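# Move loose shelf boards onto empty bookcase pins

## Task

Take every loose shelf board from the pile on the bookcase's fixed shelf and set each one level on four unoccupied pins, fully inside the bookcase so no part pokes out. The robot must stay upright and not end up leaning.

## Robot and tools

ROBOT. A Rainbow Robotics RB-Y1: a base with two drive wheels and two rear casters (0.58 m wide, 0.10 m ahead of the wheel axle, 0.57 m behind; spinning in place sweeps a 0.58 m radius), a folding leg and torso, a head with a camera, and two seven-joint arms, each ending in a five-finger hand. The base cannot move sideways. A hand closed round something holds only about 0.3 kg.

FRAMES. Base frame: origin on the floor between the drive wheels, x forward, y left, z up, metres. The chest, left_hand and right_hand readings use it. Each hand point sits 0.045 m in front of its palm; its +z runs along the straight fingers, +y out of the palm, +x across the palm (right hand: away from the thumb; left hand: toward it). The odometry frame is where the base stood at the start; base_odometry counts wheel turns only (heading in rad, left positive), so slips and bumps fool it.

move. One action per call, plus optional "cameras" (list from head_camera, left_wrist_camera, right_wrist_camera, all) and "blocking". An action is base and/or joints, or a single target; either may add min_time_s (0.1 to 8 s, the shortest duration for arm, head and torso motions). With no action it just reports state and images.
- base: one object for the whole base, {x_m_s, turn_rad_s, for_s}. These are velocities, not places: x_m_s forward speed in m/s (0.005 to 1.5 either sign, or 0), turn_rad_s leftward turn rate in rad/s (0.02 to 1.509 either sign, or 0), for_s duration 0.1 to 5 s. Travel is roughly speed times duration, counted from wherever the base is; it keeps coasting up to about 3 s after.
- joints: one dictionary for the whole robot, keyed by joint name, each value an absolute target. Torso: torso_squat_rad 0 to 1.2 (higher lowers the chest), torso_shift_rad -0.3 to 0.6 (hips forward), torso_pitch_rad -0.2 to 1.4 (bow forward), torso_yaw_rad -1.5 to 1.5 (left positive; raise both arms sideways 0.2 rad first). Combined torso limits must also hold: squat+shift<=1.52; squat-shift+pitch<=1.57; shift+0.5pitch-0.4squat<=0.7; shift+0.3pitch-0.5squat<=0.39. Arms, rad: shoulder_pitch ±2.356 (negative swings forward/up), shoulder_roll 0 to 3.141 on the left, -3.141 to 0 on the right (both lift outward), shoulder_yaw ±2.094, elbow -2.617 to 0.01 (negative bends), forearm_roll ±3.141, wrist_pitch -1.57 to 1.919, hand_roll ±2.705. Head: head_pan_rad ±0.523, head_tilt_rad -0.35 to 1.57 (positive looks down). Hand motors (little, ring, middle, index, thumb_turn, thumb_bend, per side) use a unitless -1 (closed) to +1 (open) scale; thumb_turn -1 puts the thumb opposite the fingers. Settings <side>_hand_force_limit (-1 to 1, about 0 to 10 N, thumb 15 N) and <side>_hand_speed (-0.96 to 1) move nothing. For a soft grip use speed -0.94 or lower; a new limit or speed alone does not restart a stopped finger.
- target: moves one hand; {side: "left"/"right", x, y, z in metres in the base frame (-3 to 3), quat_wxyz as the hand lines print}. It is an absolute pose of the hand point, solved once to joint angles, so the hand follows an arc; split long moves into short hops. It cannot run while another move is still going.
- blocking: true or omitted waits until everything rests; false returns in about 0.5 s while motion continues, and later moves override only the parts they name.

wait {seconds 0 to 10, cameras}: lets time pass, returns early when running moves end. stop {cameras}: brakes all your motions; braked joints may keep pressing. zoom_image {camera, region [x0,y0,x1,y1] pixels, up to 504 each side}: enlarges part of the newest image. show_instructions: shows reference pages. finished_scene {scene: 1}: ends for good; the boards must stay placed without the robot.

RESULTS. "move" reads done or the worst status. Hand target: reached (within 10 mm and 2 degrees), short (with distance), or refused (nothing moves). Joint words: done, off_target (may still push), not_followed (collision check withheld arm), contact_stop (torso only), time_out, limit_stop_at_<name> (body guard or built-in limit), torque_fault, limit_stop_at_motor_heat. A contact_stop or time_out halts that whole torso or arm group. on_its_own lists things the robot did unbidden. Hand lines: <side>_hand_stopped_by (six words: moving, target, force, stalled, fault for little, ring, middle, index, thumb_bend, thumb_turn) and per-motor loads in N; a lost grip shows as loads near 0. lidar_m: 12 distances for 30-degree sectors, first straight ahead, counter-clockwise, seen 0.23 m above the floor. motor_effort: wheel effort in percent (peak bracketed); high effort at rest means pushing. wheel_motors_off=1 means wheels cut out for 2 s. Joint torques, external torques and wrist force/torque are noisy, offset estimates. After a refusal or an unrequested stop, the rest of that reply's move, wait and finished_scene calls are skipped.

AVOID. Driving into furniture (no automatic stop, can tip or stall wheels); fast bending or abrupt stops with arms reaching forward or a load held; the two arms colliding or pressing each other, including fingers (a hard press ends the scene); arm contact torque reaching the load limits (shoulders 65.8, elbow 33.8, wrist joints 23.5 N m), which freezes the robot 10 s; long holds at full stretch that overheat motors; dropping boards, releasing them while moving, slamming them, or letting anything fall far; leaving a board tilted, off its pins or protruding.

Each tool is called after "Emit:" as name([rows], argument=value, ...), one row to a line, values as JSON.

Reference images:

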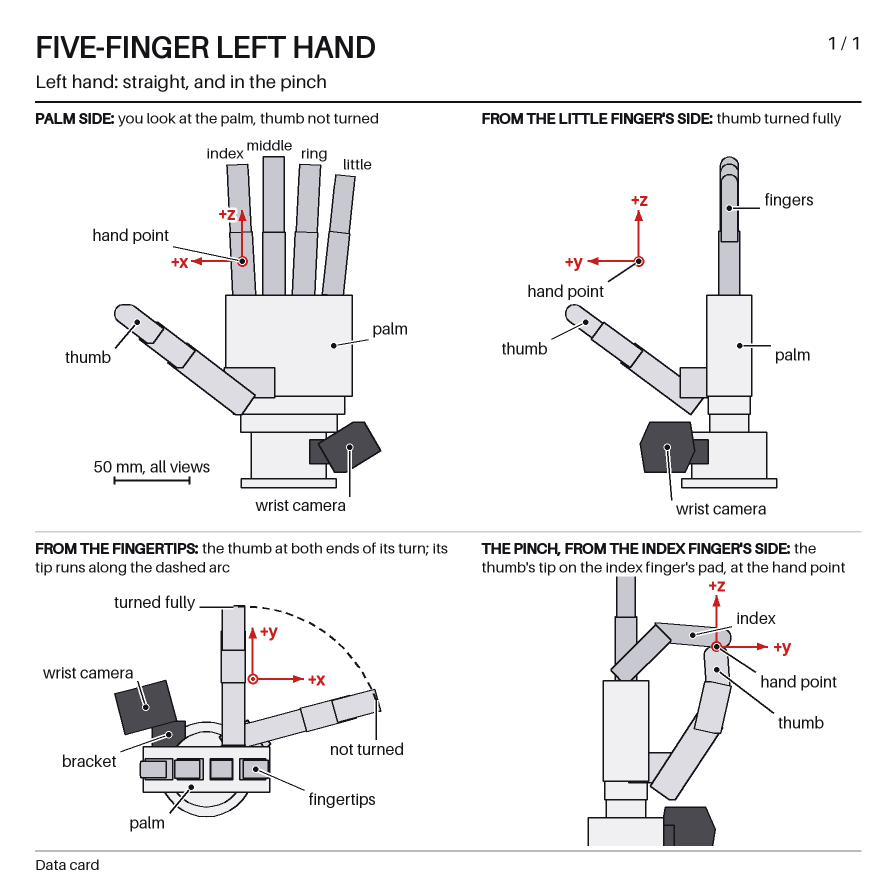

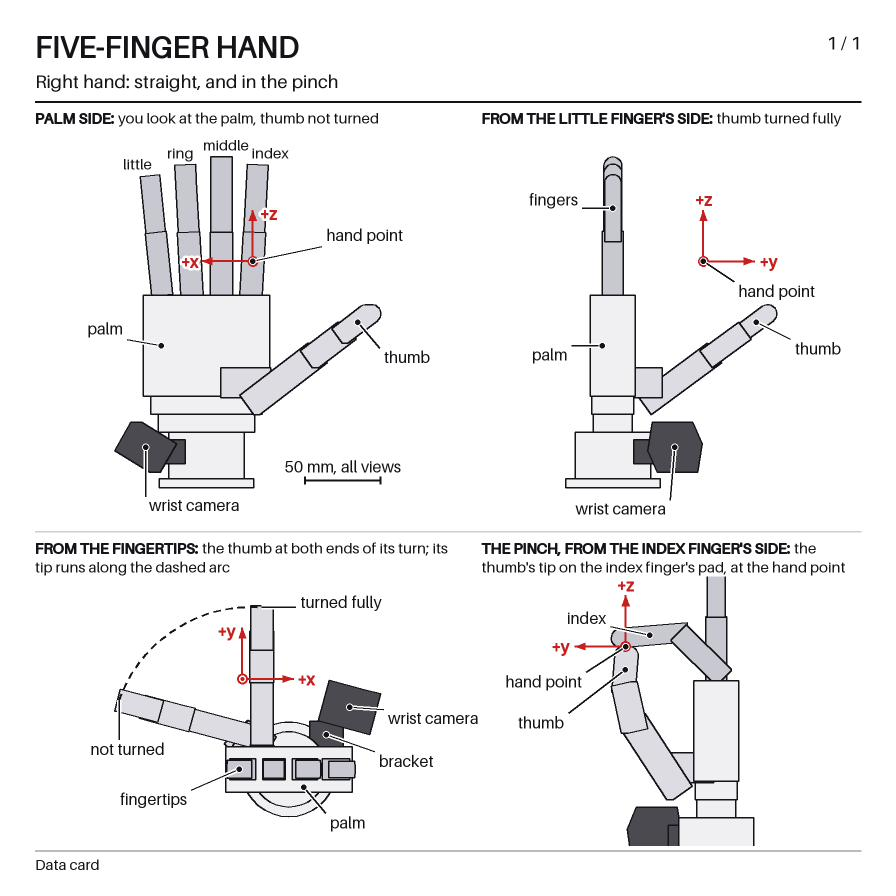

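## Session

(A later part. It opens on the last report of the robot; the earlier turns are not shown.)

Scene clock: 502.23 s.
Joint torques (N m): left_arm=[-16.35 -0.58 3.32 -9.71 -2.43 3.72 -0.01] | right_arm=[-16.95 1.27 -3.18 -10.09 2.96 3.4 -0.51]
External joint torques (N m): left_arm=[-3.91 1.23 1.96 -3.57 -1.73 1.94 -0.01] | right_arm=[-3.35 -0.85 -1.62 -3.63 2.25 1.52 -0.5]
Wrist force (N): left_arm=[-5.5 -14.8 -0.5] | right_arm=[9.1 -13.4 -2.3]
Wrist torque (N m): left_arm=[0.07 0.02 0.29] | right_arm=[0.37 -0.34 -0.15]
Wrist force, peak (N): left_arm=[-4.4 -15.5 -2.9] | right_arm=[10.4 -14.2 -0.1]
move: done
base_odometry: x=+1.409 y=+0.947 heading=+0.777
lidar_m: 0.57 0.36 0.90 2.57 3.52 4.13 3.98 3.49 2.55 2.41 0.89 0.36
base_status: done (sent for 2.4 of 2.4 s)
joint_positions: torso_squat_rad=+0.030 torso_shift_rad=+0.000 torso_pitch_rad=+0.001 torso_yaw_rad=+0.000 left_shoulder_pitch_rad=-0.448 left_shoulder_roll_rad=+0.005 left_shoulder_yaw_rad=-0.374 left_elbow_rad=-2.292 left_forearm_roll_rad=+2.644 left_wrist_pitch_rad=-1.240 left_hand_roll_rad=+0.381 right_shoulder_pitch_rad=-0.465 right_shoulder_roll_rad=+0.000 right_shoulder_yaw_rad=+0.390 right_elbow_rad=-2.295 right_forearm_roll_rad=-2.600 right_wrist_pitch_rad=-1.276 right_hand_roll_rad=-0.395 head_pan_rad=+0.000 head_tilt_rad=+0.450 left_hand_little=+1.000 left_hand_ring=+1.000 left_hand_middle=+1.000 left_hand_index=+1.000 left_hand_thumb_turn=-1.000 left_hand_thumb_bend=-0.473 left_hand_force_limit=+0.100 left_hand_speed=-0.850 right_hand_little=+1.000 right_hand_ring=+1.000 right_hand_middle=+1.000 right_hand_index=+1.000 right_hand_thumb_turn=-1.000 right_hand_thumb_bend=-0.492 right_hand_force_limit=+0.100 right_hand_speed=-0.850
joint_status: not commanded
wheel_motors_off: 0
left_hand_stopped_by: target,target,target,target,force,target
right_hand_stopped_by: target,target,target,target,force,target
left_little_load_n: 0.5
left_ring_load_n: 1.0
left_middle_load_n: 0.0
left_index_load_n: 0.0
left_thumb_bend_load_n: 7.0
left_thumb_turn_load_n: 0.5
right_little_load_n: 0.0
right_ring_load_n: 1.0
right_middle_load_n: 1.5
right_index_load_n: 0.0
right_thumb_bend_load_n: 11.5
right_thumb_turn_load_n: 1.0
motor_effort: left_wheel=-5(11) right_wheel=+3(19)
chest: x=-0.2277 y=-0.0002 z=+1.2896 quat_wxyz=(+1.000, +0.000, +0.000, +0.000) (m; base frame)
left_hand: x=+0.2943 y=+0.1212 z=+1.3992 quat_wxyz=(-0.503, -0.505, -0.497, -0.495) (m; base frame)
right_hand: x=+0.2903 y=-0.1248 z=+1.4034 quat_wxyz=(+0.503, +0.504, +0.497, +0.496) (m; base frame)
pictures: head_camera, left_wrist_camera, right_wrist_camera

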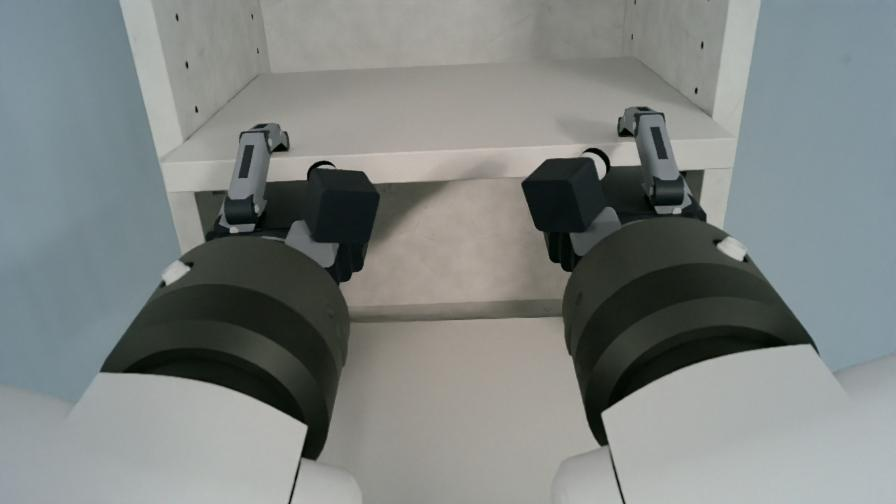

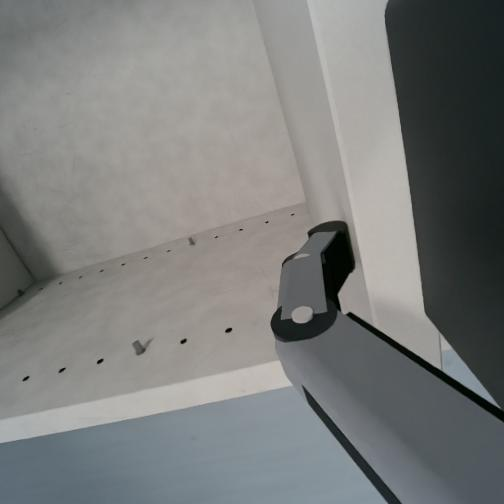

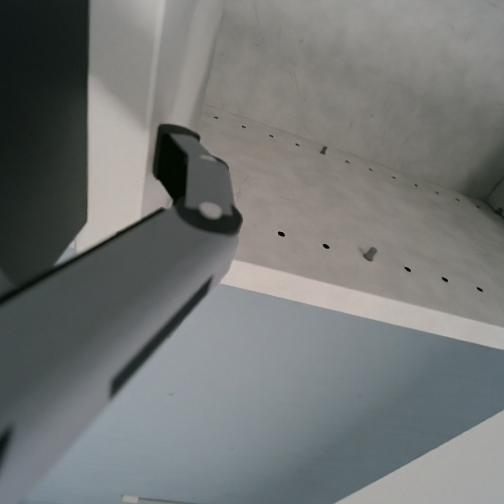

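Emit:
move(base={"x_m_s": 0.03, "for_s": 1.3}, cameras=["all"])

Emit:
zoom_image(camera="head_camera", region=[100, 50, 300, 220])

Emit:
zoom_image(camera="head_camera", region=[600, 50, 800, 220])

Scene clock: 506.93 s.
Joint torques (N m): left_arm=[-16.5 -0.49 3.63 -9.69 -2.37 3.86 -0.07] | right_arm=[-16.64 1.63 -3.2 -10.21 2.89 3.5 -0.54]
External joint torques (N m): left_arm=[-4.06 1.32 2.28 -3.55 -1.66 2.08 -0.07] | right_arm=[-3.04 -0.5 -1.64 -3.75 2.18 1.61 -0.53]
Wrist force (N): left_arm=[-5.4 -13.9 -0.8] | right_arm=[8.7 -12.2 -1.9]
Wrist torque (N m): left_arm=[0.08 -0.02 0.33] | right_arm=[0.34 -0.24 -0.13]
Wrist force, peak (N): left_arm=[-5.4 -15.7 -0.2] | right_arm=[9.1 -14.3 -1.8]
move: done
base_odometry: x=+1.437 y=+0.974 heading=+0.777
lidar_m: 0.53 0.32 0.86 2.40 3.52 4.19 4.02 3.49 2.55 2.28 0.83 0.32
base_status: done (sent for 1.3 of 1.3 s)
joint_positions: torso_squat_rad=+0.030 torso_shift_rad=+0.000 torso_pitch_rad=+0.001 torso_yaw_rad=+0.000 left_shoulder_pitch_rad=-0.448 left_shoulder_roll_rad=+0.005 left_shoulder_yaw_rad=-0.374 left_elbow_rad=-2.292 left_forearm_roll_rad=+2.644 left_wrist_pitch_rad=-1.240 left_hand_roll_rad=+0.381 right_shoulder_pitch_rad=-0.465 right_shoulder_roll_rad=+0.000 right_shoulder_yaw_rad=+0.390 right_elbow_rad=-2.295 right_forearm_roll_rad=-2.600 right_wrist_pitch_rad=-1.276 right_hand_roll_rad=-0.395 head_pan_rad=+0.000 head_tilt_rad=+0.450 left_hand_little=+1.000 left_hand_ring=+1.000 left_hand_middle=+1.000 left_hand_index=+1.000 left_hand_thumb_turn=-1.000 left_hand_thumb_bend=-0.473 left_hand_force_limit=+0.100 left_hand_speed=-0.850 right_hand_little=+1.000 right_hand_ring=+1.000 right_hand_middle=+1.000 right_hand_index=+1.000 right_hand_thumb_turn=-1.000 right_hand_thumb_bend=-0.492 right_hand_force_limit=+0.100 right_hand_speed=-0.850
joint_status: not commanded
wheel_motors_off: 0
left_hand_stopped_by: target,target,target,target,force,target
right_hand_stopped_by: target,target,target,target,force,target
left_little_load_n: 0.5
left_ring_load_n: 0.5
left_middle_load_n: 0.5
left_index_load_n: 0.0
left_thumb_bend_load_n: 7.0
left_thumb_turn_load_n: 0.5
right_little_load_n: 0.0
right_ring_load_n: 1.0
right_middle_load_n: 1.5
right_index_load_n: 0.0
right_thumb_bend_load_n: 11.0
right_thumb_turn_load_n: 1.0
motor_effort: left_wheel=-6(8) right_wheel=+3(16)
chest: x=-0.2276 y=-0.0002 z=+1.2896 quat_wxyz=(+1.000, +0.000, +0.000, +0.000) (m; base frame)
left_hand: x=+0.2943 y=+0.1212 z=+1.3992 quat_wxyz=(-0.503, -0.505, -0.497, -0.495) (m; base frame)
right_hand: x=+0.2903 y=-0.1248 z=+1.4034 quat_wxyz=(+0.503, +0.504, +0.497, +0.496) (m; base frame)
pictures: head_camera, left_wrist_camera, right_wrist_camera

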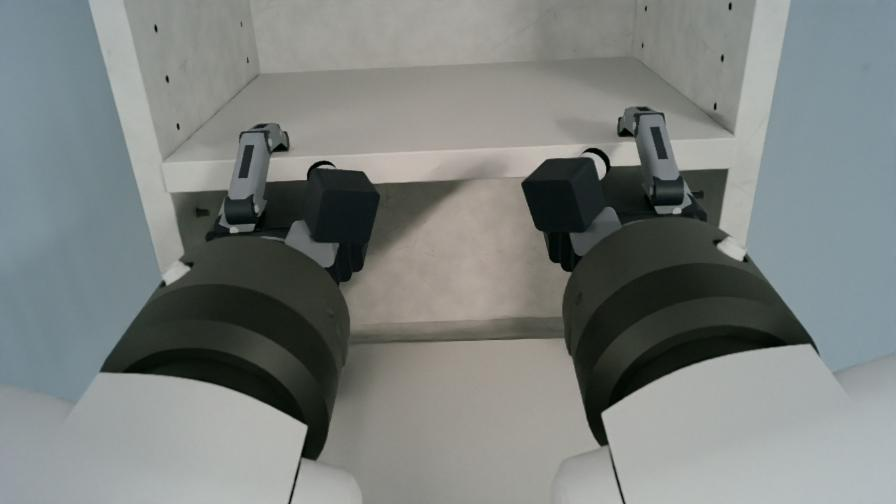

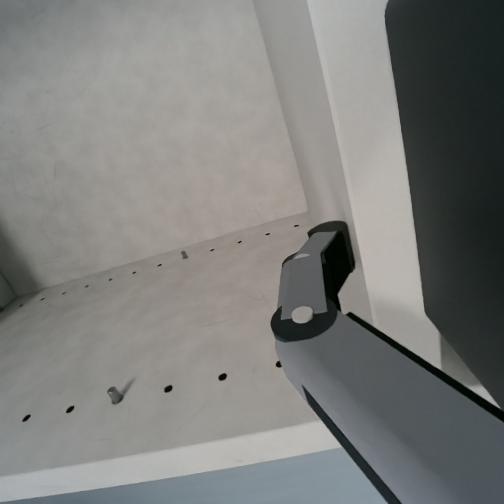

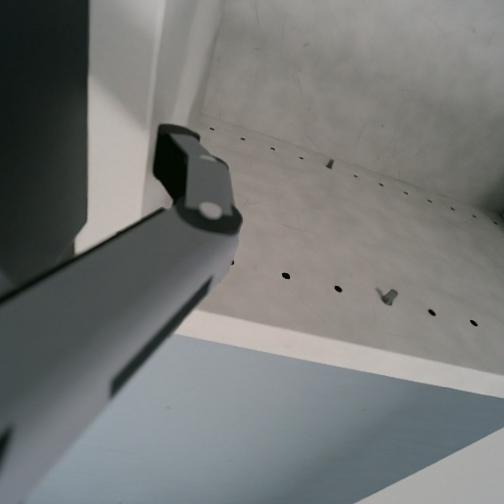

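Scaled by 2.520 from the camera's 896x504 image, which has a finer 1280x720 frame.

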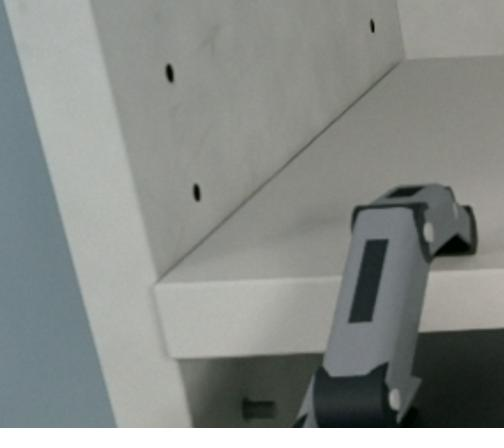

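Scaled by 2.520 from the camera's 896x504 image, which has a finer 1280x720 frame.

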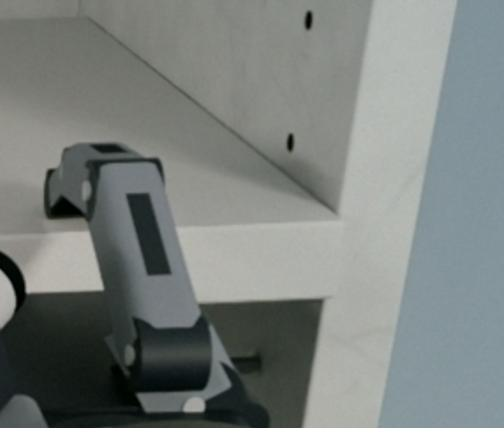

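Emit:
move(base={"x_m_s": 0.02, "for_s": 0.42})

Emit:
move(joints={"torso_squat_rad": 0.245}, min_time_s=3, cameras=["all"])

Emit:
zoom_image(camera="head_camera", region=[100, 50, 300, 220])

Emit:
zoom_image(camera="head_camera", region=[600, 50, 800, 220])

Scene clock: 515.10 s.
Joint torques (N m): left_arm=[-16.48 -0.82 3.23 -9.62 -2.33 3.93 -0.07] | right_arm=[-16.69 1.24 -3.29 -10.16 2.99 3.39 -0.54]
External joint torques (N m): left_arm=[-4.05 0.98 1.88 -3.48 -1.62 2.15 -0.08] | right_arm=[-3.09 -0.88 -1.73 -3.69 2.28 1.51 -0.53]
Wrist force (N): left_arm=[-5.3 -13.4 -2.0] | right_arm=[8.8 -12.3 -1.3]
Wrist torque (N m): left_arm=[0.12 -0.01 0.33] | right_arm=[0.24 -0.22 -0.12]
Wrist force, peak (N): left_arm=[-4.9 -15.8 -0.9] | right_arm=[10.2 -13.8 -0.7]
move: done
base_odometry: x=+1.443 y=+0.980 heading=+0.776
lidar_m: 0.51 0.31 0.84 2.37 3.51 4.19 4.03 3.48 2.55 2.25 0.82 0.31
base_status: done (sent for 0.43 of 0.43 s)
joint_positions: torso_squat_rad=+0.030 torso_shift_rad=+0.000 torso_pitch_rad=+0.001 torso_yaw_rad=+0.000 left_shoulder_pitch_rad=-0.448 left_shoulder_roll_rad=+0.005 left_shoulder_yaw_rad=-0.374 left_elbow_rad=-2.292 left_forearm_roll_rad=+2.644 left_wrist_pitch_rad=-1.240 left_hand_roll_rad=+0.381 right_shoulder_pitch_rad=-0.465 right_shoulder_roll_rad=+0.000 right_shoulder_yaw_rad=+0.390 right_elbow_rad=-2.295 right_forearm_roll_rad=-2.600 right_wrist_pitch_rad=-1.276 right_hand_roll_rad=-0.395 head_pan_rad=+0.000 head_tilt_rad=+0.450 left_hand_little=+1.000 left_hand_ring=+1.000 left_hand_middle=+1.000 left_hand_index=+1.000 left_hand_thumb_turn=-1.000 left_hand_thumb_bend=-0.473 left_hand_force_limit=+0.100 left_hand_speed=-0.850 right_hand_little=+1.000 right_hand_ring=+1.000 right_hand_middle=+1.000 right_hand_index=+1.000 right_hand_thumb_turn=-1.000 right_hand_thumb_bend=-0.492 right_hand_force_limit=+0.100 right_hand_speed=-0.850
joint_status: not commanded
wheel_motors_off: 0
left_hand_stopped_by: target,target,target,target,force,target
right_hand_stopped_by: target,target,target,target,force,target
left_little_load_n: 0.5
left_ring_load_n: 1.0
left_middle_load_n: 0.5
left_index_load_n: 0.0
left_thumb_bend_load_n: 7.0
left_thumb_turn_load_n: 0.5
right_little_load_n: 0.0
right_ring_load_n: 1.0
right_middle_load_n: 1.5
right_index_load_n: 0.0
right_thumb_bend_load_n: 11.0
right_thumb_turn_load_n: 1.0
motor_effort: left_wheel=-4(6) right_wheel=+1(12)
chest: x=-0.2276 y=-0.0002 z=+1.2896 quat_wxyz=(+1.000, +0.000, +0.000, +0.000) (m; base frame)
left_hand: x=+0.2943 y=+0.1212 z=+1.3992 quat_wxyz=(-0.503, -0.505, -0.497, -0.495) (m; base frame)
right_hand: x=+0.2903 y=-0.1248 z=+1.4035 quat_wxyz=(+0.503, +0.504, +0.497, +0.496) (m; base frame)
pictures: none

Scene clock: 518.40 s.
Joint torques (N m): left_arm=[-16.31 -0.47 3.58 -9.62 -2.34 3.88 -0.03] | right_arm=[-16.84 1.17 -3.02 -10.18 2.96 3.48 -0.57]
External joint torques (N m): left_arm=[-3.87 1.34 2.22 -3.48 -1.64 2.11 -0.04] | right_arm=[-3.24 -0.95 -1.46 -3.72 2.26 1.59 -0.57]
Wrist force (N): left_arm=[-5.1 -14.0 -1.5] | right_arm=[9.5 -12.3 -0.9]
Wrist torque (N m): left_arm=[0.09 0.00 0.33] | right_arm=[0.22 -0.36 -0.13]
Wrist force, peak (N): left_arm=[-4.8 -15.3 -1.6] | right_arm=[10.0 -13.7 -1.0]
move: done
base_odometry: x=+1.443 y=+0.980 heading=+0.776
lidar_m: 0.52 0.32 0.86 2.36 3.51 4.19 4.03 3.49 2.56 2.26 0.83 0.32
base_status: not commanded
joint_positions: torso_squat_rad=+0.245 torso_shift_rad=+0.000 torso_pitch_rad=+0.000 torso_yaw_rad=+0.000 left_shoulder_pitch_rad=-0.448 left_shoulder_roll_rad=+0.005 left_shoulder_yaw_rad=-0.374 left_elbow_rad=-2.292 left_forearm_roll_rad=+2.644 left_wrist_pitch_rad=-1.240 left_hand_roll_rad=+0.381 right_shoulder_pitch_rad=-0.465 right_shoulder_roll_rad=+0.000 right_shoulder_yaw_rad=+0.390 right_elbow_rad=-2.295 right_forearm_roll_rad=-2.600 right_wrist_pitch_rad=-1.276 right_hand_roll_rad=-0.395 head_pan_rad=+0.000 head_tilt_rad=+0.450 left_hand_little=+1.000 left_hand_ring=+1.000 left_hand_middle=+1.000 left_hand_index=+1.000 left_hand_thumb_turn=-1.000 left_hand_thumb_bend=-0.473 left_hand_force_limit=+0.100 left_hand_speed=-0.850 right_hand_little=+1.000 right_hand_ring=+1.000 right_hand_middle=+1.000 right_hand_index=+1.000 right_hand_thumb_turn=-1.000 right_hand_thumb_bend=-0.492 right_hand_force_limit=+0.100 right_hand_speed=-0.850
joint_status: all done
wheel_motors_off: 0
left_hand_stopped_by: target,target,target,target,force,target
right_hand_stopped_by: target,target,target,target,force,target
left_little_load_n: 0.5
left_ring_load_n: 1.0
left_middle_load_n: 0.5
left_index_load_n: 0.0
left_thumb_bend_load_n: 7.0
left_thumb_turn_load_n: 0.5
right_little_load_n: 0.0
right_ring_load_n: 1.0
right_middle_load_n: 1.5
right_index_load_n: 0.0
right_thumb_bend_load_n: 11.0
right_thumb_turn_load_n: 1.0
motor_effort: left_wheel=-4(5) right_wheel=+1(1)
chest: x=-0.2277 y=-0.0002 z=+1.2690 quat_wxyz=(+1.000, +0.000, +0.000, +0.000) (m; base frame)
left_hand: x=+0.2942 y=+0.1212 z=+1.3787 quat_wxyz=(-0.503, -0.504, -0.497, -0.495) (m; base frame)
right_hand: x=+0.2902 y=-0.1248 z=+1.3830 quat_wxyz=(+0.503, +0.504, +0.497, +0.496) (m; base frame)
pictures: head_camera, left_wrist_camera, right_wrist_camera

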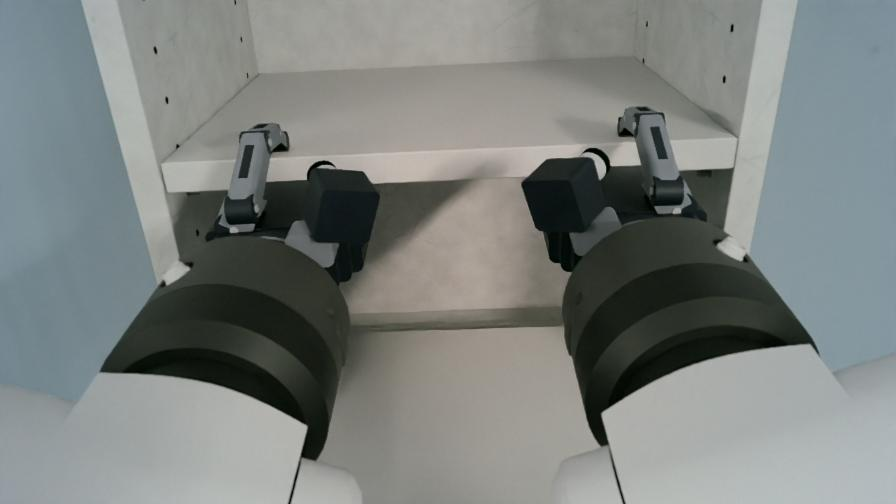

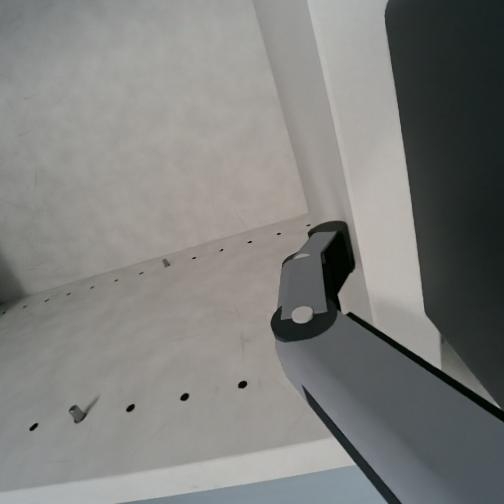

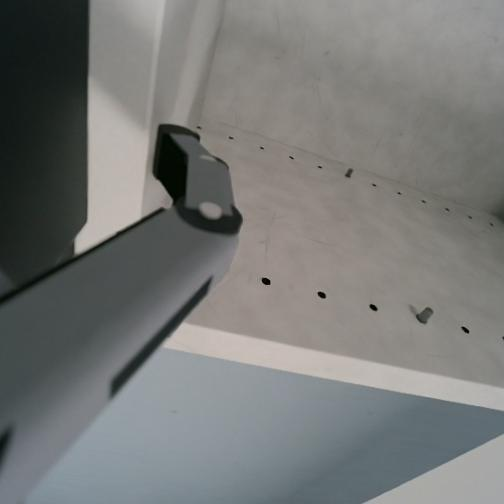

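Scaled by 2.520 from the camera's 896x504 image, which has a finer 1280x720 frame.

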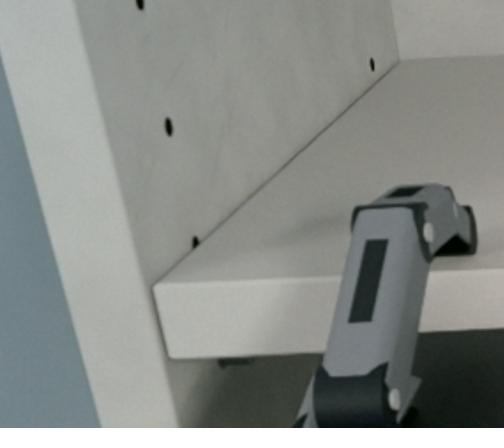

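Scaled by 2.520 from the camera's 896x504 image, which has a finer 1280x720 frame.

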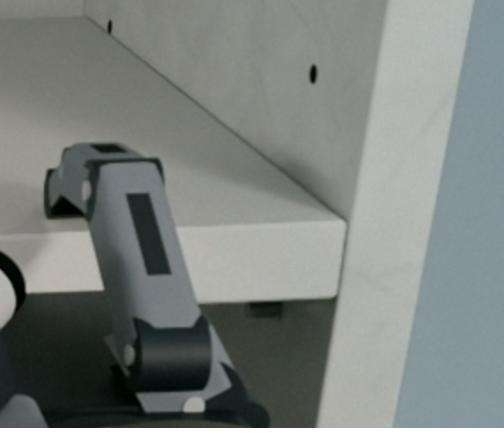

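Emit:
move(joints={"torso_squat_rad": 0.27}, min_time_s=1.5)

Emit:
move(joints={"torso_squat_rad": 0.28}, min_time_s=1, cameras=["head_camera"])

Scene clock: 524.63 s.
Joint torques (N m): left_arm=[-16.42 -0.86 3.47 -9.77 -2.41 3.72 -0.1] | right_arm=[-17.06 1.31 -3.25 -10.19 3.04 3.34 -0.48]
External joint torques (N m): left_arm=[-3.98 0.95 2.11 -3.64 -1.71 1.95 -0.11] | right_arm=[-3.46 -0.81 -1.69 -3.73 2.33 1.45 -0.48]
Wrist force (N): left_arm=[-4.9 -15.2 -1.7] | right_arm=[10.1 -13.1 -0.9]
Wrist torque (N m): left_arm=[0.10 0.01 0.34] | right_arm=[0.27 -0.37 -0.07]
Wrist force, peak (N): left_arm=[-4.8 -15.2 -1.5] | right_arm=[10.4 -13.7 -1.1]
move: done
base_odometry: x=+1.443 y=+0.980 heading=+0.776
lidar_m: 0.51 0.31 0.86 2.36 3.51 4.19 4.02 3.48 2.55 2.27 0.82 0.31
base_status: not commanded
joint_positions: torso_squat_rad=+0.270 torso_shift_rad=+0.000 torso_pitch_rad=+0.000 torso_yaw_rad=+0.000 left_shoulder_pitch_rad=-0.448 left_shoulder_roll_rad=+0.005 left_shoulder_yaw_rad=-0.374 left_elbow_rad=-2.292 left_forearm_roll_rad=+2.644 left_wrist_pitch_rad=-1.240 left_hand_roll_rad=+0.381 right_shoulder_pitch_rad=-0.465 right_shoulder_roll_rad=+0.000 right_shoulder_yaw_rad=+0.390 right_elbow_rad=-2.295 right_forearm_roll_rad=-2.600 right_wrist_pitch_rad=-1.276 right_hand_roll_rad=-0.395 head_pan_rad=+0.000 head_tilt_rad=+0.450 left_hand_little=+1.000 left_hand_ring=+1.000 left_hand_middle=+1.000 left_hand_index=+1.000 left_hand_thumb_turn=-1.000 left_hand_thumb_bend=-0.473 left_hand_force_limit=+0.100 left_hand_speed=-0.850 right_hand_little=+1.000 right_hand_ring=+1.000 right_hand_middle=+1.000 right_hand_index=+1.000 right_hand_thumb_turn=-1.000 right_hand_thumb_bend=-0.492 right_hand_force_limit=+0.100 right_hand_speed=-0.850
joint_status: all done
wheel_motors_off: 0
left_hand_stopped_by: target,target,target,target,force,target
right_hand_stopped_by: target,target,target,target,force,target
left_little_load_n: 0.5
left_ring_load_n: 1.0
left_middle_load_n: 0.5
left_index_load_n: 0.0
left_thumb_bend_load_n: 7.0
left_thumb_turn_load_n: 0.0
right_little_load_n: 0.0
right_ring_load_n: 0.5
right_middle_load_n: 1.5
right_index_load_n: 0.0
right_thumb_bend_load_n: 11.0
right_thumb_turn_load_n: 1.0
motor_effort: left_wheel=-4(5) right_wheel=+1(1)
chest: x=-0.2277 y=-0.0002 z=+1.2646 quat_wxyz=(+1.000, +0.000, +0.000, +0.000) (m; base frame)
left_hand: x=+0.2942 y=+0.1212 z=+1.3742 quat_wxyz=(-0.503, -0.504, -0.497, -0.495) (m; base frame)
right_hand: x=+0.2902 y=-0.1248 z=+1.3785 quat_wxyz=(+0.503, +0.504, +0.497, +0.496) (m; base frame)
pictures: none

Scene clock: 525.93 s.
Joint torques (N m): left_arm=[-15.9 -0.65 3.53 -9.23 -2.23 3.28 -0.12] | right_arm=[-16.71 1.08 -3.36 -10.12 2.87 3.42 -0.44]
External joint torques (N m): left_arm=[-3.46 1.15 2.18 -3.1 -1.53 1.5 -0.13] | right_arm=[-3.11 -1.04 -1.8 -3.66 2.17 1.53 -0.43]
Wrist force (N): left_arm=[-5.4 -11.6 -0.2] | right_arm=[9.7 -12.5 -2.2]
Wrist torque (N m): left_arm=[-0.30 0.19 0.33] | right_arm=[0.06 -0.38 0.02]
Wrist force, peak (N): left_arm=[-4.8 -15.1 -1.6] | right_arm=[9.6 -14.3 -2.2]
move: done
base_odometry: x=+1.443 y=+0.980 heading=+0.776
lidar_m: 0.52 0.31 0.85 2.35 3.52 4.20 4.03 3.49 2.56 2.26 0.83 0.31
base_status: not commanded
joint_positions: torso_squat_rad=+0.280 torso_shift_rad=+0.000 torso_pitch_rad=+0.000 torso_yaw_rad=+0.000 left_shoulder_pitch_rad=-0.448 left_shoulder_roll_rad=+0.005 left_shoulder_yaw_rad=-0.374 left_elbow_rad=-2.292 left_forearm_roll_rad=+2.644 left_wrist_pitch_rad=-1.240 left_hand_roll_rad=+0.381 right_shoulder_pitch_rad=-0.465 right_shoulder_roll_rad=+0.000 right_shoulder_yaw_rad=+0.390 right_elbow_rad=-2.295 right_forearm_roll_rad=-2.600 right_wrist_pitch_rad=-1.276 right_hand_roll_rad=-0.395 head_pan_rad=+0.000 head_tilt_rad=+0.450 left_hand_little=+1.000 left_hand_ring=+1.000 left_hand_middle=+1.000 left_hand_index=+1.000 left_hand_thumb_turn=-1.000 left_hand_thumb_bend=-0.473 left_hand_force_limit=+0.100 left_hand_speed=-0.850 right_hand_little=+1.000 right_hand_ring=+1.000 right_hand_middle=+1.000 right_hand_index=+1.000 right_hand_thumb_turn=-1.000 right_hand_thumb_bend=-0.492 right_hand_force_limit=+0.100 right_hand_speed=-0.850
joint_status: all done
wheel_motors_off: 0
left_hand_stopped_by: target,target,target,target,force,target
right_hand_stopped_by: target,target,target,target,force,target
left_little_load_n: 0.5
left_ring_load_n: 0.0
left_middle_load_n: 0.0
left_index_load_n: 0.0
left_thumb_bend_load_n: 7.0
left_thumb_turn_load_n: 0.0
right_little_load_n: 0.0
right_ring_load_n: 0.5
right_middle_load_n: 1.0
right_index_load_n: 0.0
right_thumb_bend_load_n: 8.5
right_thumb_turn_load_n: 1.0
motor_effort: left_wheel=-4(5) right_wheel=+0(1)
chest: x=-0.2278 y=-0.0002 z=+1.2627 quat_wxyz=(+1.000, +0.000, +0.000, +0.000) (m; base frame)
left_hand: x=+0.2941 y=+0.1212 z=+1.3725 quat_wxyz=(-0.503, -0.504, -0.497, -0.496) (m; base frame)
right_hand: x=+0.2901 y=-0.1248 z=+1.3767 quat_wxyz=(+0.503, +0.504, +0.497, +0.496) (m; base frame)
pictures: head_camera

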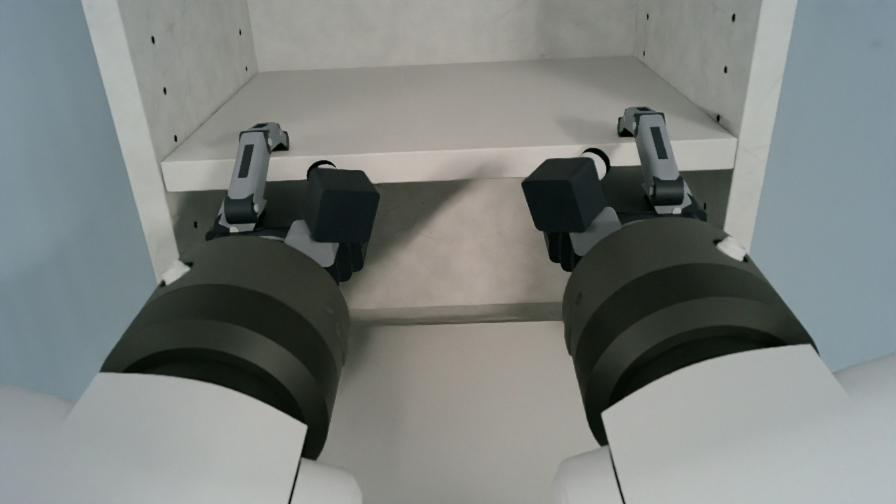

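Emit:
move(joints={"torso_squat_rad": 0.292}, min_time_s=1)

Emit:
move(joints={"left_hand_speed": -0.6, "right_hand_speed": -0.6, "left_hand_thumb_bend": 0.2, "right_hand_thumb_bend": 0.2}, cameras=["head_camera"])

Scene clock: 533.40 s.
Joint torques (N m): left_arm=[-14.93 -0.68 3.42 -8.52 -1.91 2.51 -0.09] | right_arm=[-16.71 1.44 -3.38 -10.13 3.02 3 -0.27]
External joint torques (N m): left_arm=[-2.48 1.12 2.06 -2.39 -1.2 0.74 -0.1] | right_arm=[-3.11 -0.68 -1.82 -3.67 2.32 1.11 -0.26]
Wrist force (N): left_arm=[-5.3 -10.2 0.7] | right_arm=[9.4 -13.6 -2.4]
Wrist torque (N m): left_arm=[-0.43 0.41 0.22] | right_arm=[-0.35 -0.46 0.18]
Wrist force, peak (N): left_arm=[-5.3 -12.8 -0.1] | right_arm=[10.4 -13.7 -1.7]
move: done
base_odometry: x=+1.443 y=+0.980 heading=+0.776
lidar_m: 0.52 0.31 0.85 2.36 3.51 4.19 4.03 3.49 2.56 2.25 0.83 0.31
base_status: not commanded
joint_positions: torso_squat_rad=+0.292 torso_shift_rad=+0.000 torso_pitch_rad=+0.000 torso_yaw_rad=+0.000 left_shoulder_pitch_rad=-0.448 left_shoulder_roll_rad=+0.005 left_shoulder_yaw_rad=-0.374 left_elbow_rad=-2.292 left_forearm_roll_rad=+2.644 left_wrist_pitch_rad=-1.240 left_hand_roll_rad=+0.381 right_shoulder_pitch_rad=-0.465 right_shoulder_roll_rad=+0.000 right_shoulder_yaw_rad=+0.390 right_elbow_rad=-2.295 right_forearm_roll_rad=-2.600 right_wrist_pitch_rad=-1.276 right_hand_roll_rad=-0.395 head_pan_rad=+0.000 head_tilt_rad=+0.450 left_hand_little=+1.000 left_hand_ring=+1.000 left_hand_middle=+1.000 left_hand_index=+1.000 left_hand_thumb_turn=-1.000 left_hand_thumb_bend=-0.473 left_hand_force_limit=+0.100 left_hand_speed=-0.850 right_hand_little=+1.000 right_hand_ring=+1.000 right_hand_middle=+1.000 right_hand_index=+1.000 right_hand_thumb_turn=-1.000 right_hand_thumb_bend=-0.492 right_hand_force_limit=+0.100 right_hand_speed=-0.850
joint_status: all done
wheel_motors_off: 0
left_hand_stopped_by: target,target,target,target,force,target
right_hand_stopped_by: target,target,target,target,force,target
left_little_load_n: 0.5
left_ring_load_n: 0.0
left_middle_load_n: 0.0
left_index_load_n: 0.0
left_thumb_bend_load_n: 7.5
left_thumb_turn_load_n: 0.0
right_little_load_n: 0.0
right_ring_load_n: 0.5
right_middle_load_n: 0.5
right_index_load_n: 0.5
right_thumb_bend_load_n: 6.5
right_thumb_turn_load_n: 1.0
motor_effort: left_wheel=-3(5) right_wheel=+0(1)
chest: x=-0.2279 y=-0.0002 z=+1.2603 quat_wxyz=(+1.000, +0.000, +0.000, +0.000) (m; base frame)
left_hand: x=+0.2939 y=+0.1212 z=+1.3704 quat_wxyz=(-0.504, -0.504, -0.496, -0.496) (m; base frame)
right_hand: x=+0.2900 y=-0.1248 z=+1.3744 quat_wxyz=(+0.503, +0.504, +0.497, +0.496) (m; base frame)
pictures: none

Scene clock: 535.10 s.
Joint torques (N m): left_arm=[-14.8 -0.63 3.05 -7.46 -1.34 2.39 0.01] | right_arm=[-16.84 1.28 -3.27 -10.04 2.14 2.88 -0.19]
External joint torques (N m): left_arm=[-2.36 1.17 1.69 -1.33 -0.64 0.61 0] | right_arm=[-3.24 -0.84 -1.71 -3.58 1.43 1 -0.18]
Wrist force (N): left_arm=[-2.2 -9.6 -0.8] | right_arm=[7.0 -13.4 -1.6]
Wrist torque (N m): left_arm=[-0.43 0.19 -0.03] | right_arm=[-0.41 -0.48 0.14]
Wrist force, peak (N): left_arm=[-5.5 -9.7 0.5] | right_arm=[9.5 -13.6 -2.7]
move: done
base_odometry: x=+1.443 y=+0.980 heading=+0.776
lidar_m: 0.52 0.31 0.84 2.36 3.51 4.19 4.03 3.48 2.55 2.25 0.82 0.31
base_status: not commanded
joint_positions: torso_squat_rad=+0.292 torso_shift_rad=+0.000 torso_pitch_rad=+0.000 torso_yaw_rad=+0.000 left_shoulder_pitch_rad=-0.448 left_shoulder_roll_rad=+0.005 left_shoulder_yaw_rad=-0.374 left_elbow_rad=-2.293 left_forearm_roll_rad=+2.644 left_wrist_pitch_rad=-1.240 left_hand_roll_rad=+0.381 right_shoulder_pitch_rad=-0.465 right_shoulder_roll_rad=+0.000 right_shoulder_yaw_rad=+0.390 right_elbow_rad=-2.295 right_forearm_roll_rad=-2.600 right_wrist_pitch_rad=-1.276 right_hand_roll_rad=-0.395 head_pan_rad=+0.000 head_tilt_rad=+0.450 left_hand_little=+1.000 left_hand_ring=+1.000 left_hand_middle=+1.000 left_hand_index=+1.000 left_hand_thumb_turn=-1.000 left_hand_thumb_bend=+0.200 left_hand_force_limit=+0.100 left_hand_speed=-0.600 right_hand_little=+1.000 right_hand_ring=+1.000 right_hand_middle=+1.000 right_hand_index=+1.000 right_hand_thumb_turn=-1.000 right_hand_thumb_bend=+0.200 right_hand_force_limit=+0.100 right_hand_speed=-0.600
joint_status: all done
wheel_motors_off: 0
left_hand_stopped_by: target,target,target,target,target,target
right_hand_stopped_by: target,target,target,target,target,target
left_little_load_n: 0.5
left_ring_load_n: 0.0
left_middle_load_n: 0.0
left_index_load_n: 0.0
left_thumb_bend_load_n: 0.0
left_thumb_turn_load_n: 0.0
right_little_load_n: 0.5
right_ring_load_n: 0.0
right_middle_load_n: 0.0
right_index_load_n: 0.5
right_thumb_bend_load_n: 0.0
right_thumb_turn_load_n: 0.0
motor_effort: left_wheel=-4(5) right_wheel=+1(1)
chest: x=-0.2279 y=-0.0002 z=+1.2603 quat_wxyz=(+1.000, +0.000, +0.000, +0.000) (m; base frame)
left_hand: x=+0.2939 y=+0.1213 z=+1.3706 quat_wxyz=(-0.504, -0.504, -0.496, -0.496) (m; base frame)
right_hand: x=+0.2900 y=-0.1248 z=+1.3744 quat_wxyz=(+0.503, +0.504, +0.497, +0.496) (m; base frame)
pictures: head_camera

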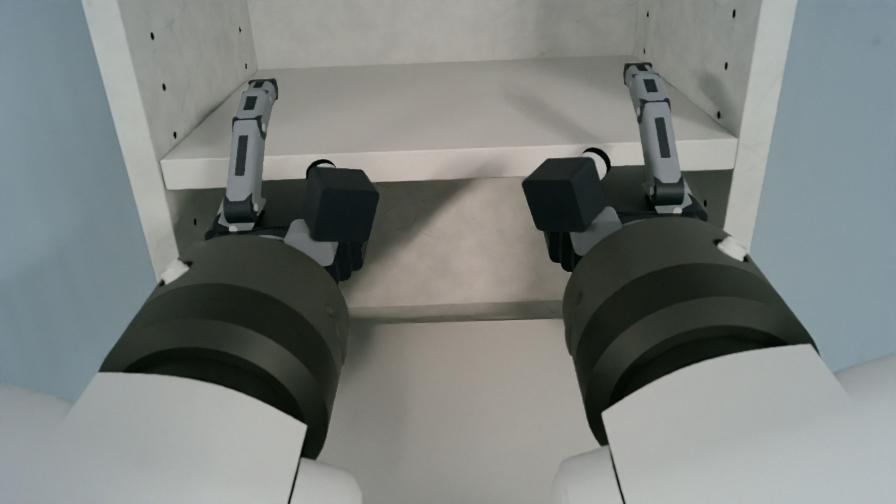

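Emit:
move(joints={"torso_squat_rad": 0.32}, min_time_s=2, cameras=["head_camera"])

Emit:
move(joints={"torso_squat_rad": 0.36}, min_time_s=2, cameras=["all"])

Emit:
zoom_image(camera="head_camera", region=[100, 50, 300, 220])

Emit:
zoom_image(camera="head_camera", region=[600, 50, 800, 220])

Scene clock: 540.87 s.
Joint torques (N m): left_arm=[-14.32 -0.45 2.62 -6.84 -0.75 2.25 0.08] | right_arm=[-16.09 1.4 -2.85 -8.71 1.45 2.37 -0.19]
External joint torques (N m): left_arm=[-1.88 1.35 1.26 -0.72 -0.05 0.48 0.07] | right_arm=[-2.49 -0.72 -1.29 -2.25 0.74 0.49 -0.18]
Wrist force (N): left_arm=[-1.6 -6.7 -0.7] | right_arm=[4.8 -8.5 -1.5]
Wrist torque (N m): left_arm=[-0.46 0.22 -0.13] | right_arm=[-0.51 -0.55 0.06]
Wrist force, peak (N): left_arm=[-2.3 -9.8 -1.0] | right_arm=[7.2 -14.2 -1.8]
move: done
base_odometry: x=+1.443 y=+0.980 heading=+0.776
lidar_m: 0.52 0.30 0.86 2.35 3.52 4.19 4.03 3.49 2.56 2.25 0.82 0.31
base_status: not commanded
joint_positions: torso_squat_rad=+0.320 torso_shift_rad=+0.000 torso_pitch_rad=+0.000 torso_yaw_rad=+0.000 left_shoulder_pitch_rad=-0.448 left_shoulder_roll_rad=+0.005 left_shoulder_yaw_rad=-0.374 left_elbow_rad=-2.293 left_forearm_roll_rad=+2.644 left_wrist_pitch_rad=-1.239 left_hand_roll_rad=+0.381 right_shoulder_pitch_rad=-0.465 right_shoulder_roll_rad=+0.000 right_shoulder_yaw_rad=+0.389 right_elbow_rad=-2.296 right_forearm_roll_rad=-2.599 right_wrist_pitch_rad=-1.276 right_hand_roll_rad=-0.395 head_pan_rad=+0.000 head_tilt_rad=+0.450 left_hand_little=+1.000 left_hand_ring=+1.000 left_hand_middle=+1.000 left_hand_index=+1.000 left_hand_thumb_turn=-1.000 left_hand_thumb_bend=+0.200 left_hand_force_limit=+0.100 left_hand_speed=-0.600 right_hand_little=+1.000 right_hand_ring=+1.000 right_hand_middle=+1.000 right_hand_index=+1.000 right_hand_thumb_turn=-1.000 right_hand_thumb_bend=+0.200 right_hand_force_limit=+0.100 right_hand_speed=-0.600
joint_status: all done
wheel_motors_off: 0
left_hand_stopped_by: target,target,target,target,target,target
right_hand_stopped_by: target,target,target,target,target,target
left_little_load_n: 0.0
left_ring_load_n: -0.5
left_middle_load_n: 0.0
left_index_load_n: 0.0
left_thumb_bend_load_n: 0.0
left_thumb_turn_load_n: 0.0
right_little_load_n: 0.0
right_ring_load_n: 0.0
right_middle_load_n: 0.0
right_index_load_n: 0.0
right_thumb_bend_load_n: 0.0
right_thumb_turn_load_n: 0.0
motor_effort: left_wheel=-4(5) right_wheel=+1(1)
chest: x=-0.2280 y=-0.0002 z=+1.2544 quat_wxyz=(+1.000, +0.000, +0.000, +0.000) (m; base frame)
left_hand: x=+0.2937 y=+0.1213 z=+1.3649 quat_wxyz=(-0.504, -0.504, -0.496, -0.496) (m; base frame)
right_hand: x=+0.2898 y=-0.1249 z=+1.3689 quat_wxyz=(+0.504, +0.504, +0.496, +0.496) (m; base frame)
pictures: head_camera

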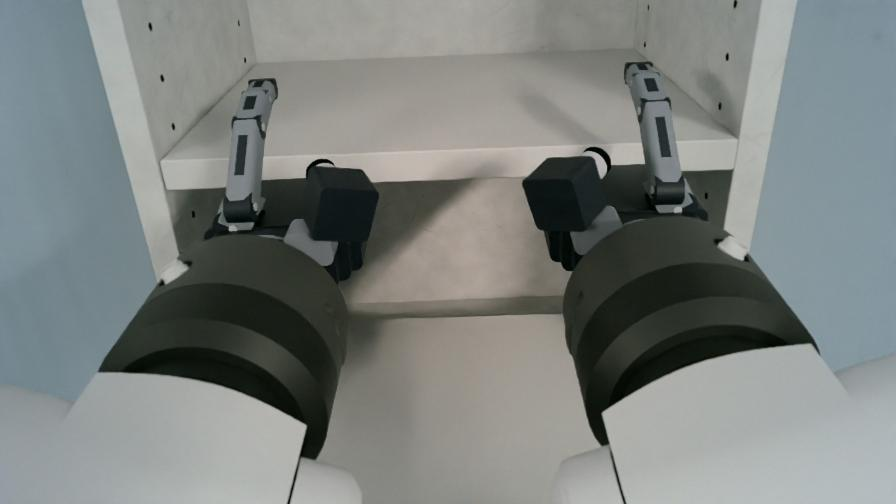

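Scene clock: 543.13 s.
Joint torques (N m): left_arm=[-14.09 -0.66 2.45 -6.8 -0.88 2.16 0.06] | right_arm=[-15.69 1.16 -2.53 -8.11 1.14 2.16 -0.17]
External joint torques (N m): left_arm=[-1.64 1.14 1.09 -0.67 -0.18 0.38 0.05] | right_arm=[-2.09 -0.95 -0.97 -1.65 0.44 0.28 -0.16]
Wrist force (N): left_arm=[-1.5 -6.8 -0.8] | right_arm=[4.7 -8.2 -1.9]
Wrist torque (N m): left_arm=[-0.48 0.20 -0.11] | right_arm=[-0.61 -0.65 0.03]
Wrist force, peak (N): left_arm=[-1.6 -7.1 -0.8] | right_arm=[5.1 -9.9 -1.4]
move: done
base_odometry: x=+1.443 y=+0.980 heading=+0.776
lidar_m: 0.52 0.31 0.86 2.36 3.52 4.19 4.03 3.49 2.55 2.26 0.83 0.31
base_status: not commanded
joint_positions: torso_squat_rad=+0.360 torso_shift_rad=+0.000 torso_pitch_rad=+0.000 torso_yaw_rad=+0.000 left_shoulder_pitch_rad=-0.448 left_shoulder_roll_rad=+0.005 left_shoulder_yaw_rad=-0.374 left_elbow_rad=-2.293 left_forearm_roll_rad=+2.644 left_wrist_pitch_rad=-1.239 left_hand_roll_rad=+0.381 right_shoulder_pitch_rad=-0.465 right_shoulder_roll_rad=+0.000 right_shoulder_yaw_rad=+0.389 right_elbow_rad=-2.296 right_forearm_roll_rad=-2.599 right_wrist_pitch_rad=-1.276 right_hand_roll_rad=-0.395 head_pan_rad=+0.000 head_tilt_rad=+0.450 left_hand_little=+1.000 left_hand_ring=+1.000 left_hand_middle=+1.000 left_hand_index=+1.000 left_hand_thumb_turn=-1.000 left_hand_thumb_bend=+0.200 left_hand_force_limit=+0.100 left_hand_speed=-0.600 right_hand_little=+1.000 right_hand_ring=+1.000 right_hand_middle=+1.000 right_hand_index=+1.000 right_hand_thumb_turn=-1.000 right_hand_thumb_bend=+0.200 right_hand_force_limit=+0.100 right_hand_speed=-0.600
joint_status: all done
wheel_motors_off: 0
left_hand_stopped_by: target,target,target,target,target,target
right_hand_stopped_by: target,target,target,target,target,target
left_little_load_n: 0.0
left_ring_load_n: 0.0
left_middle_load_n: 0.0
left_index_load_n: 0.0
left_thumb_bend_load_n: 0.0
left_thumb_turn_load_n: 0.0
right_little_load_n: 0.0
right_ring_load_n: 0.0
right_middle_load_n: 0.0
right_index_load_n: 0.0
right_thumb_bend_load_n: 0.0
right_thumb_turn_load_n: 0.0
motor_effort: left_wheel=-4(5) right_wheel=+0(1)
chest: x=-0.2280 y=-0.0002 z=+1.2451 quat_wxyz=(+1.000, +0.000, +0.000, +0.000) (m; base frame)
left_hand: x=+0.2936 y=+0.1213 z=+1.3557 quat_wxyz=(-0.504, -0.504, -0.496, -0.496) (m; base frame)
right_hand: x=+0.2897 y=-0.1249 z=+1.3597 quat_wxyz=(+0.504, +0.504, +0.496, +0.496) (m; base frame)
pictures: head_camera, left_wrist_camera, right_wrist_camera

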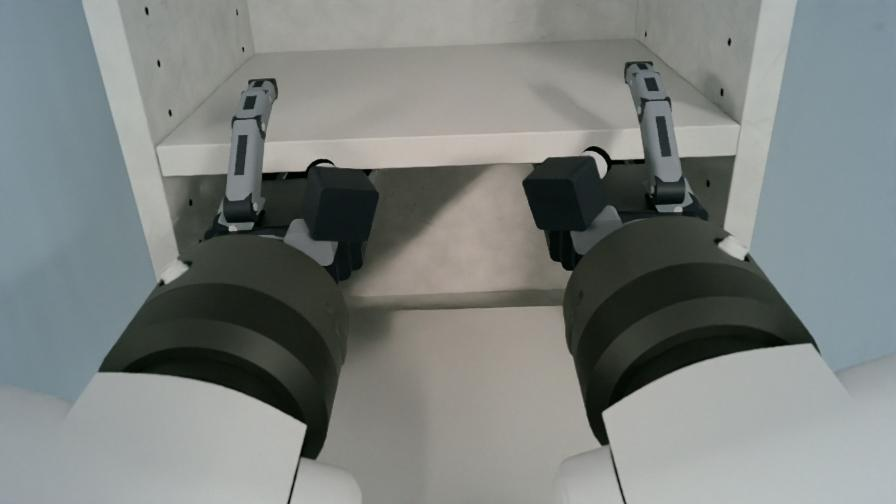

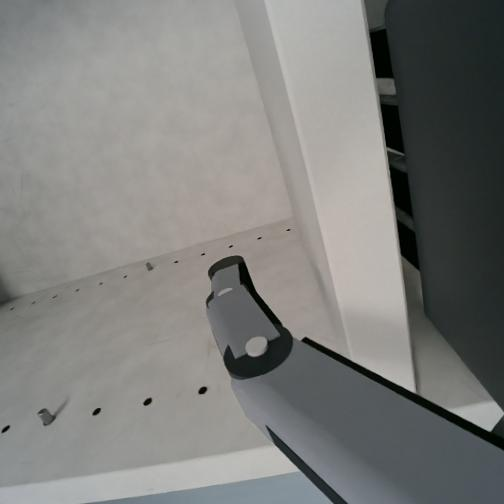

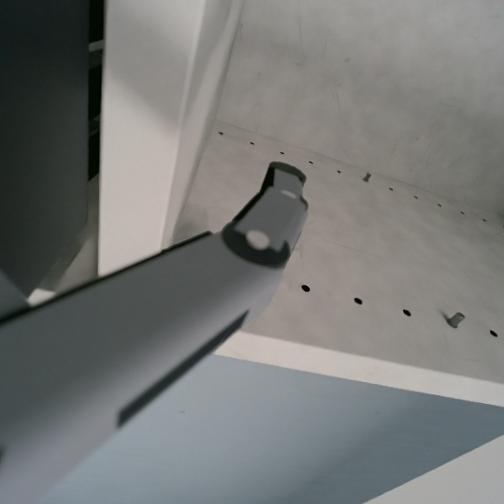

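Scaled by 2.520 from the camera's 896x504 image, which has a finer 1280x720 frame.

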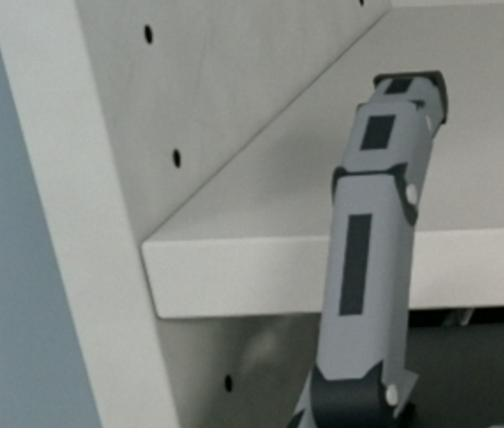

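Scaled by 2.520 from the camera's 896x504 image, which has a finer 1280x720 frame.

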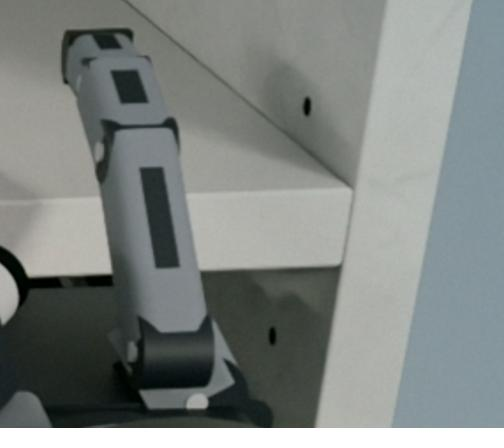

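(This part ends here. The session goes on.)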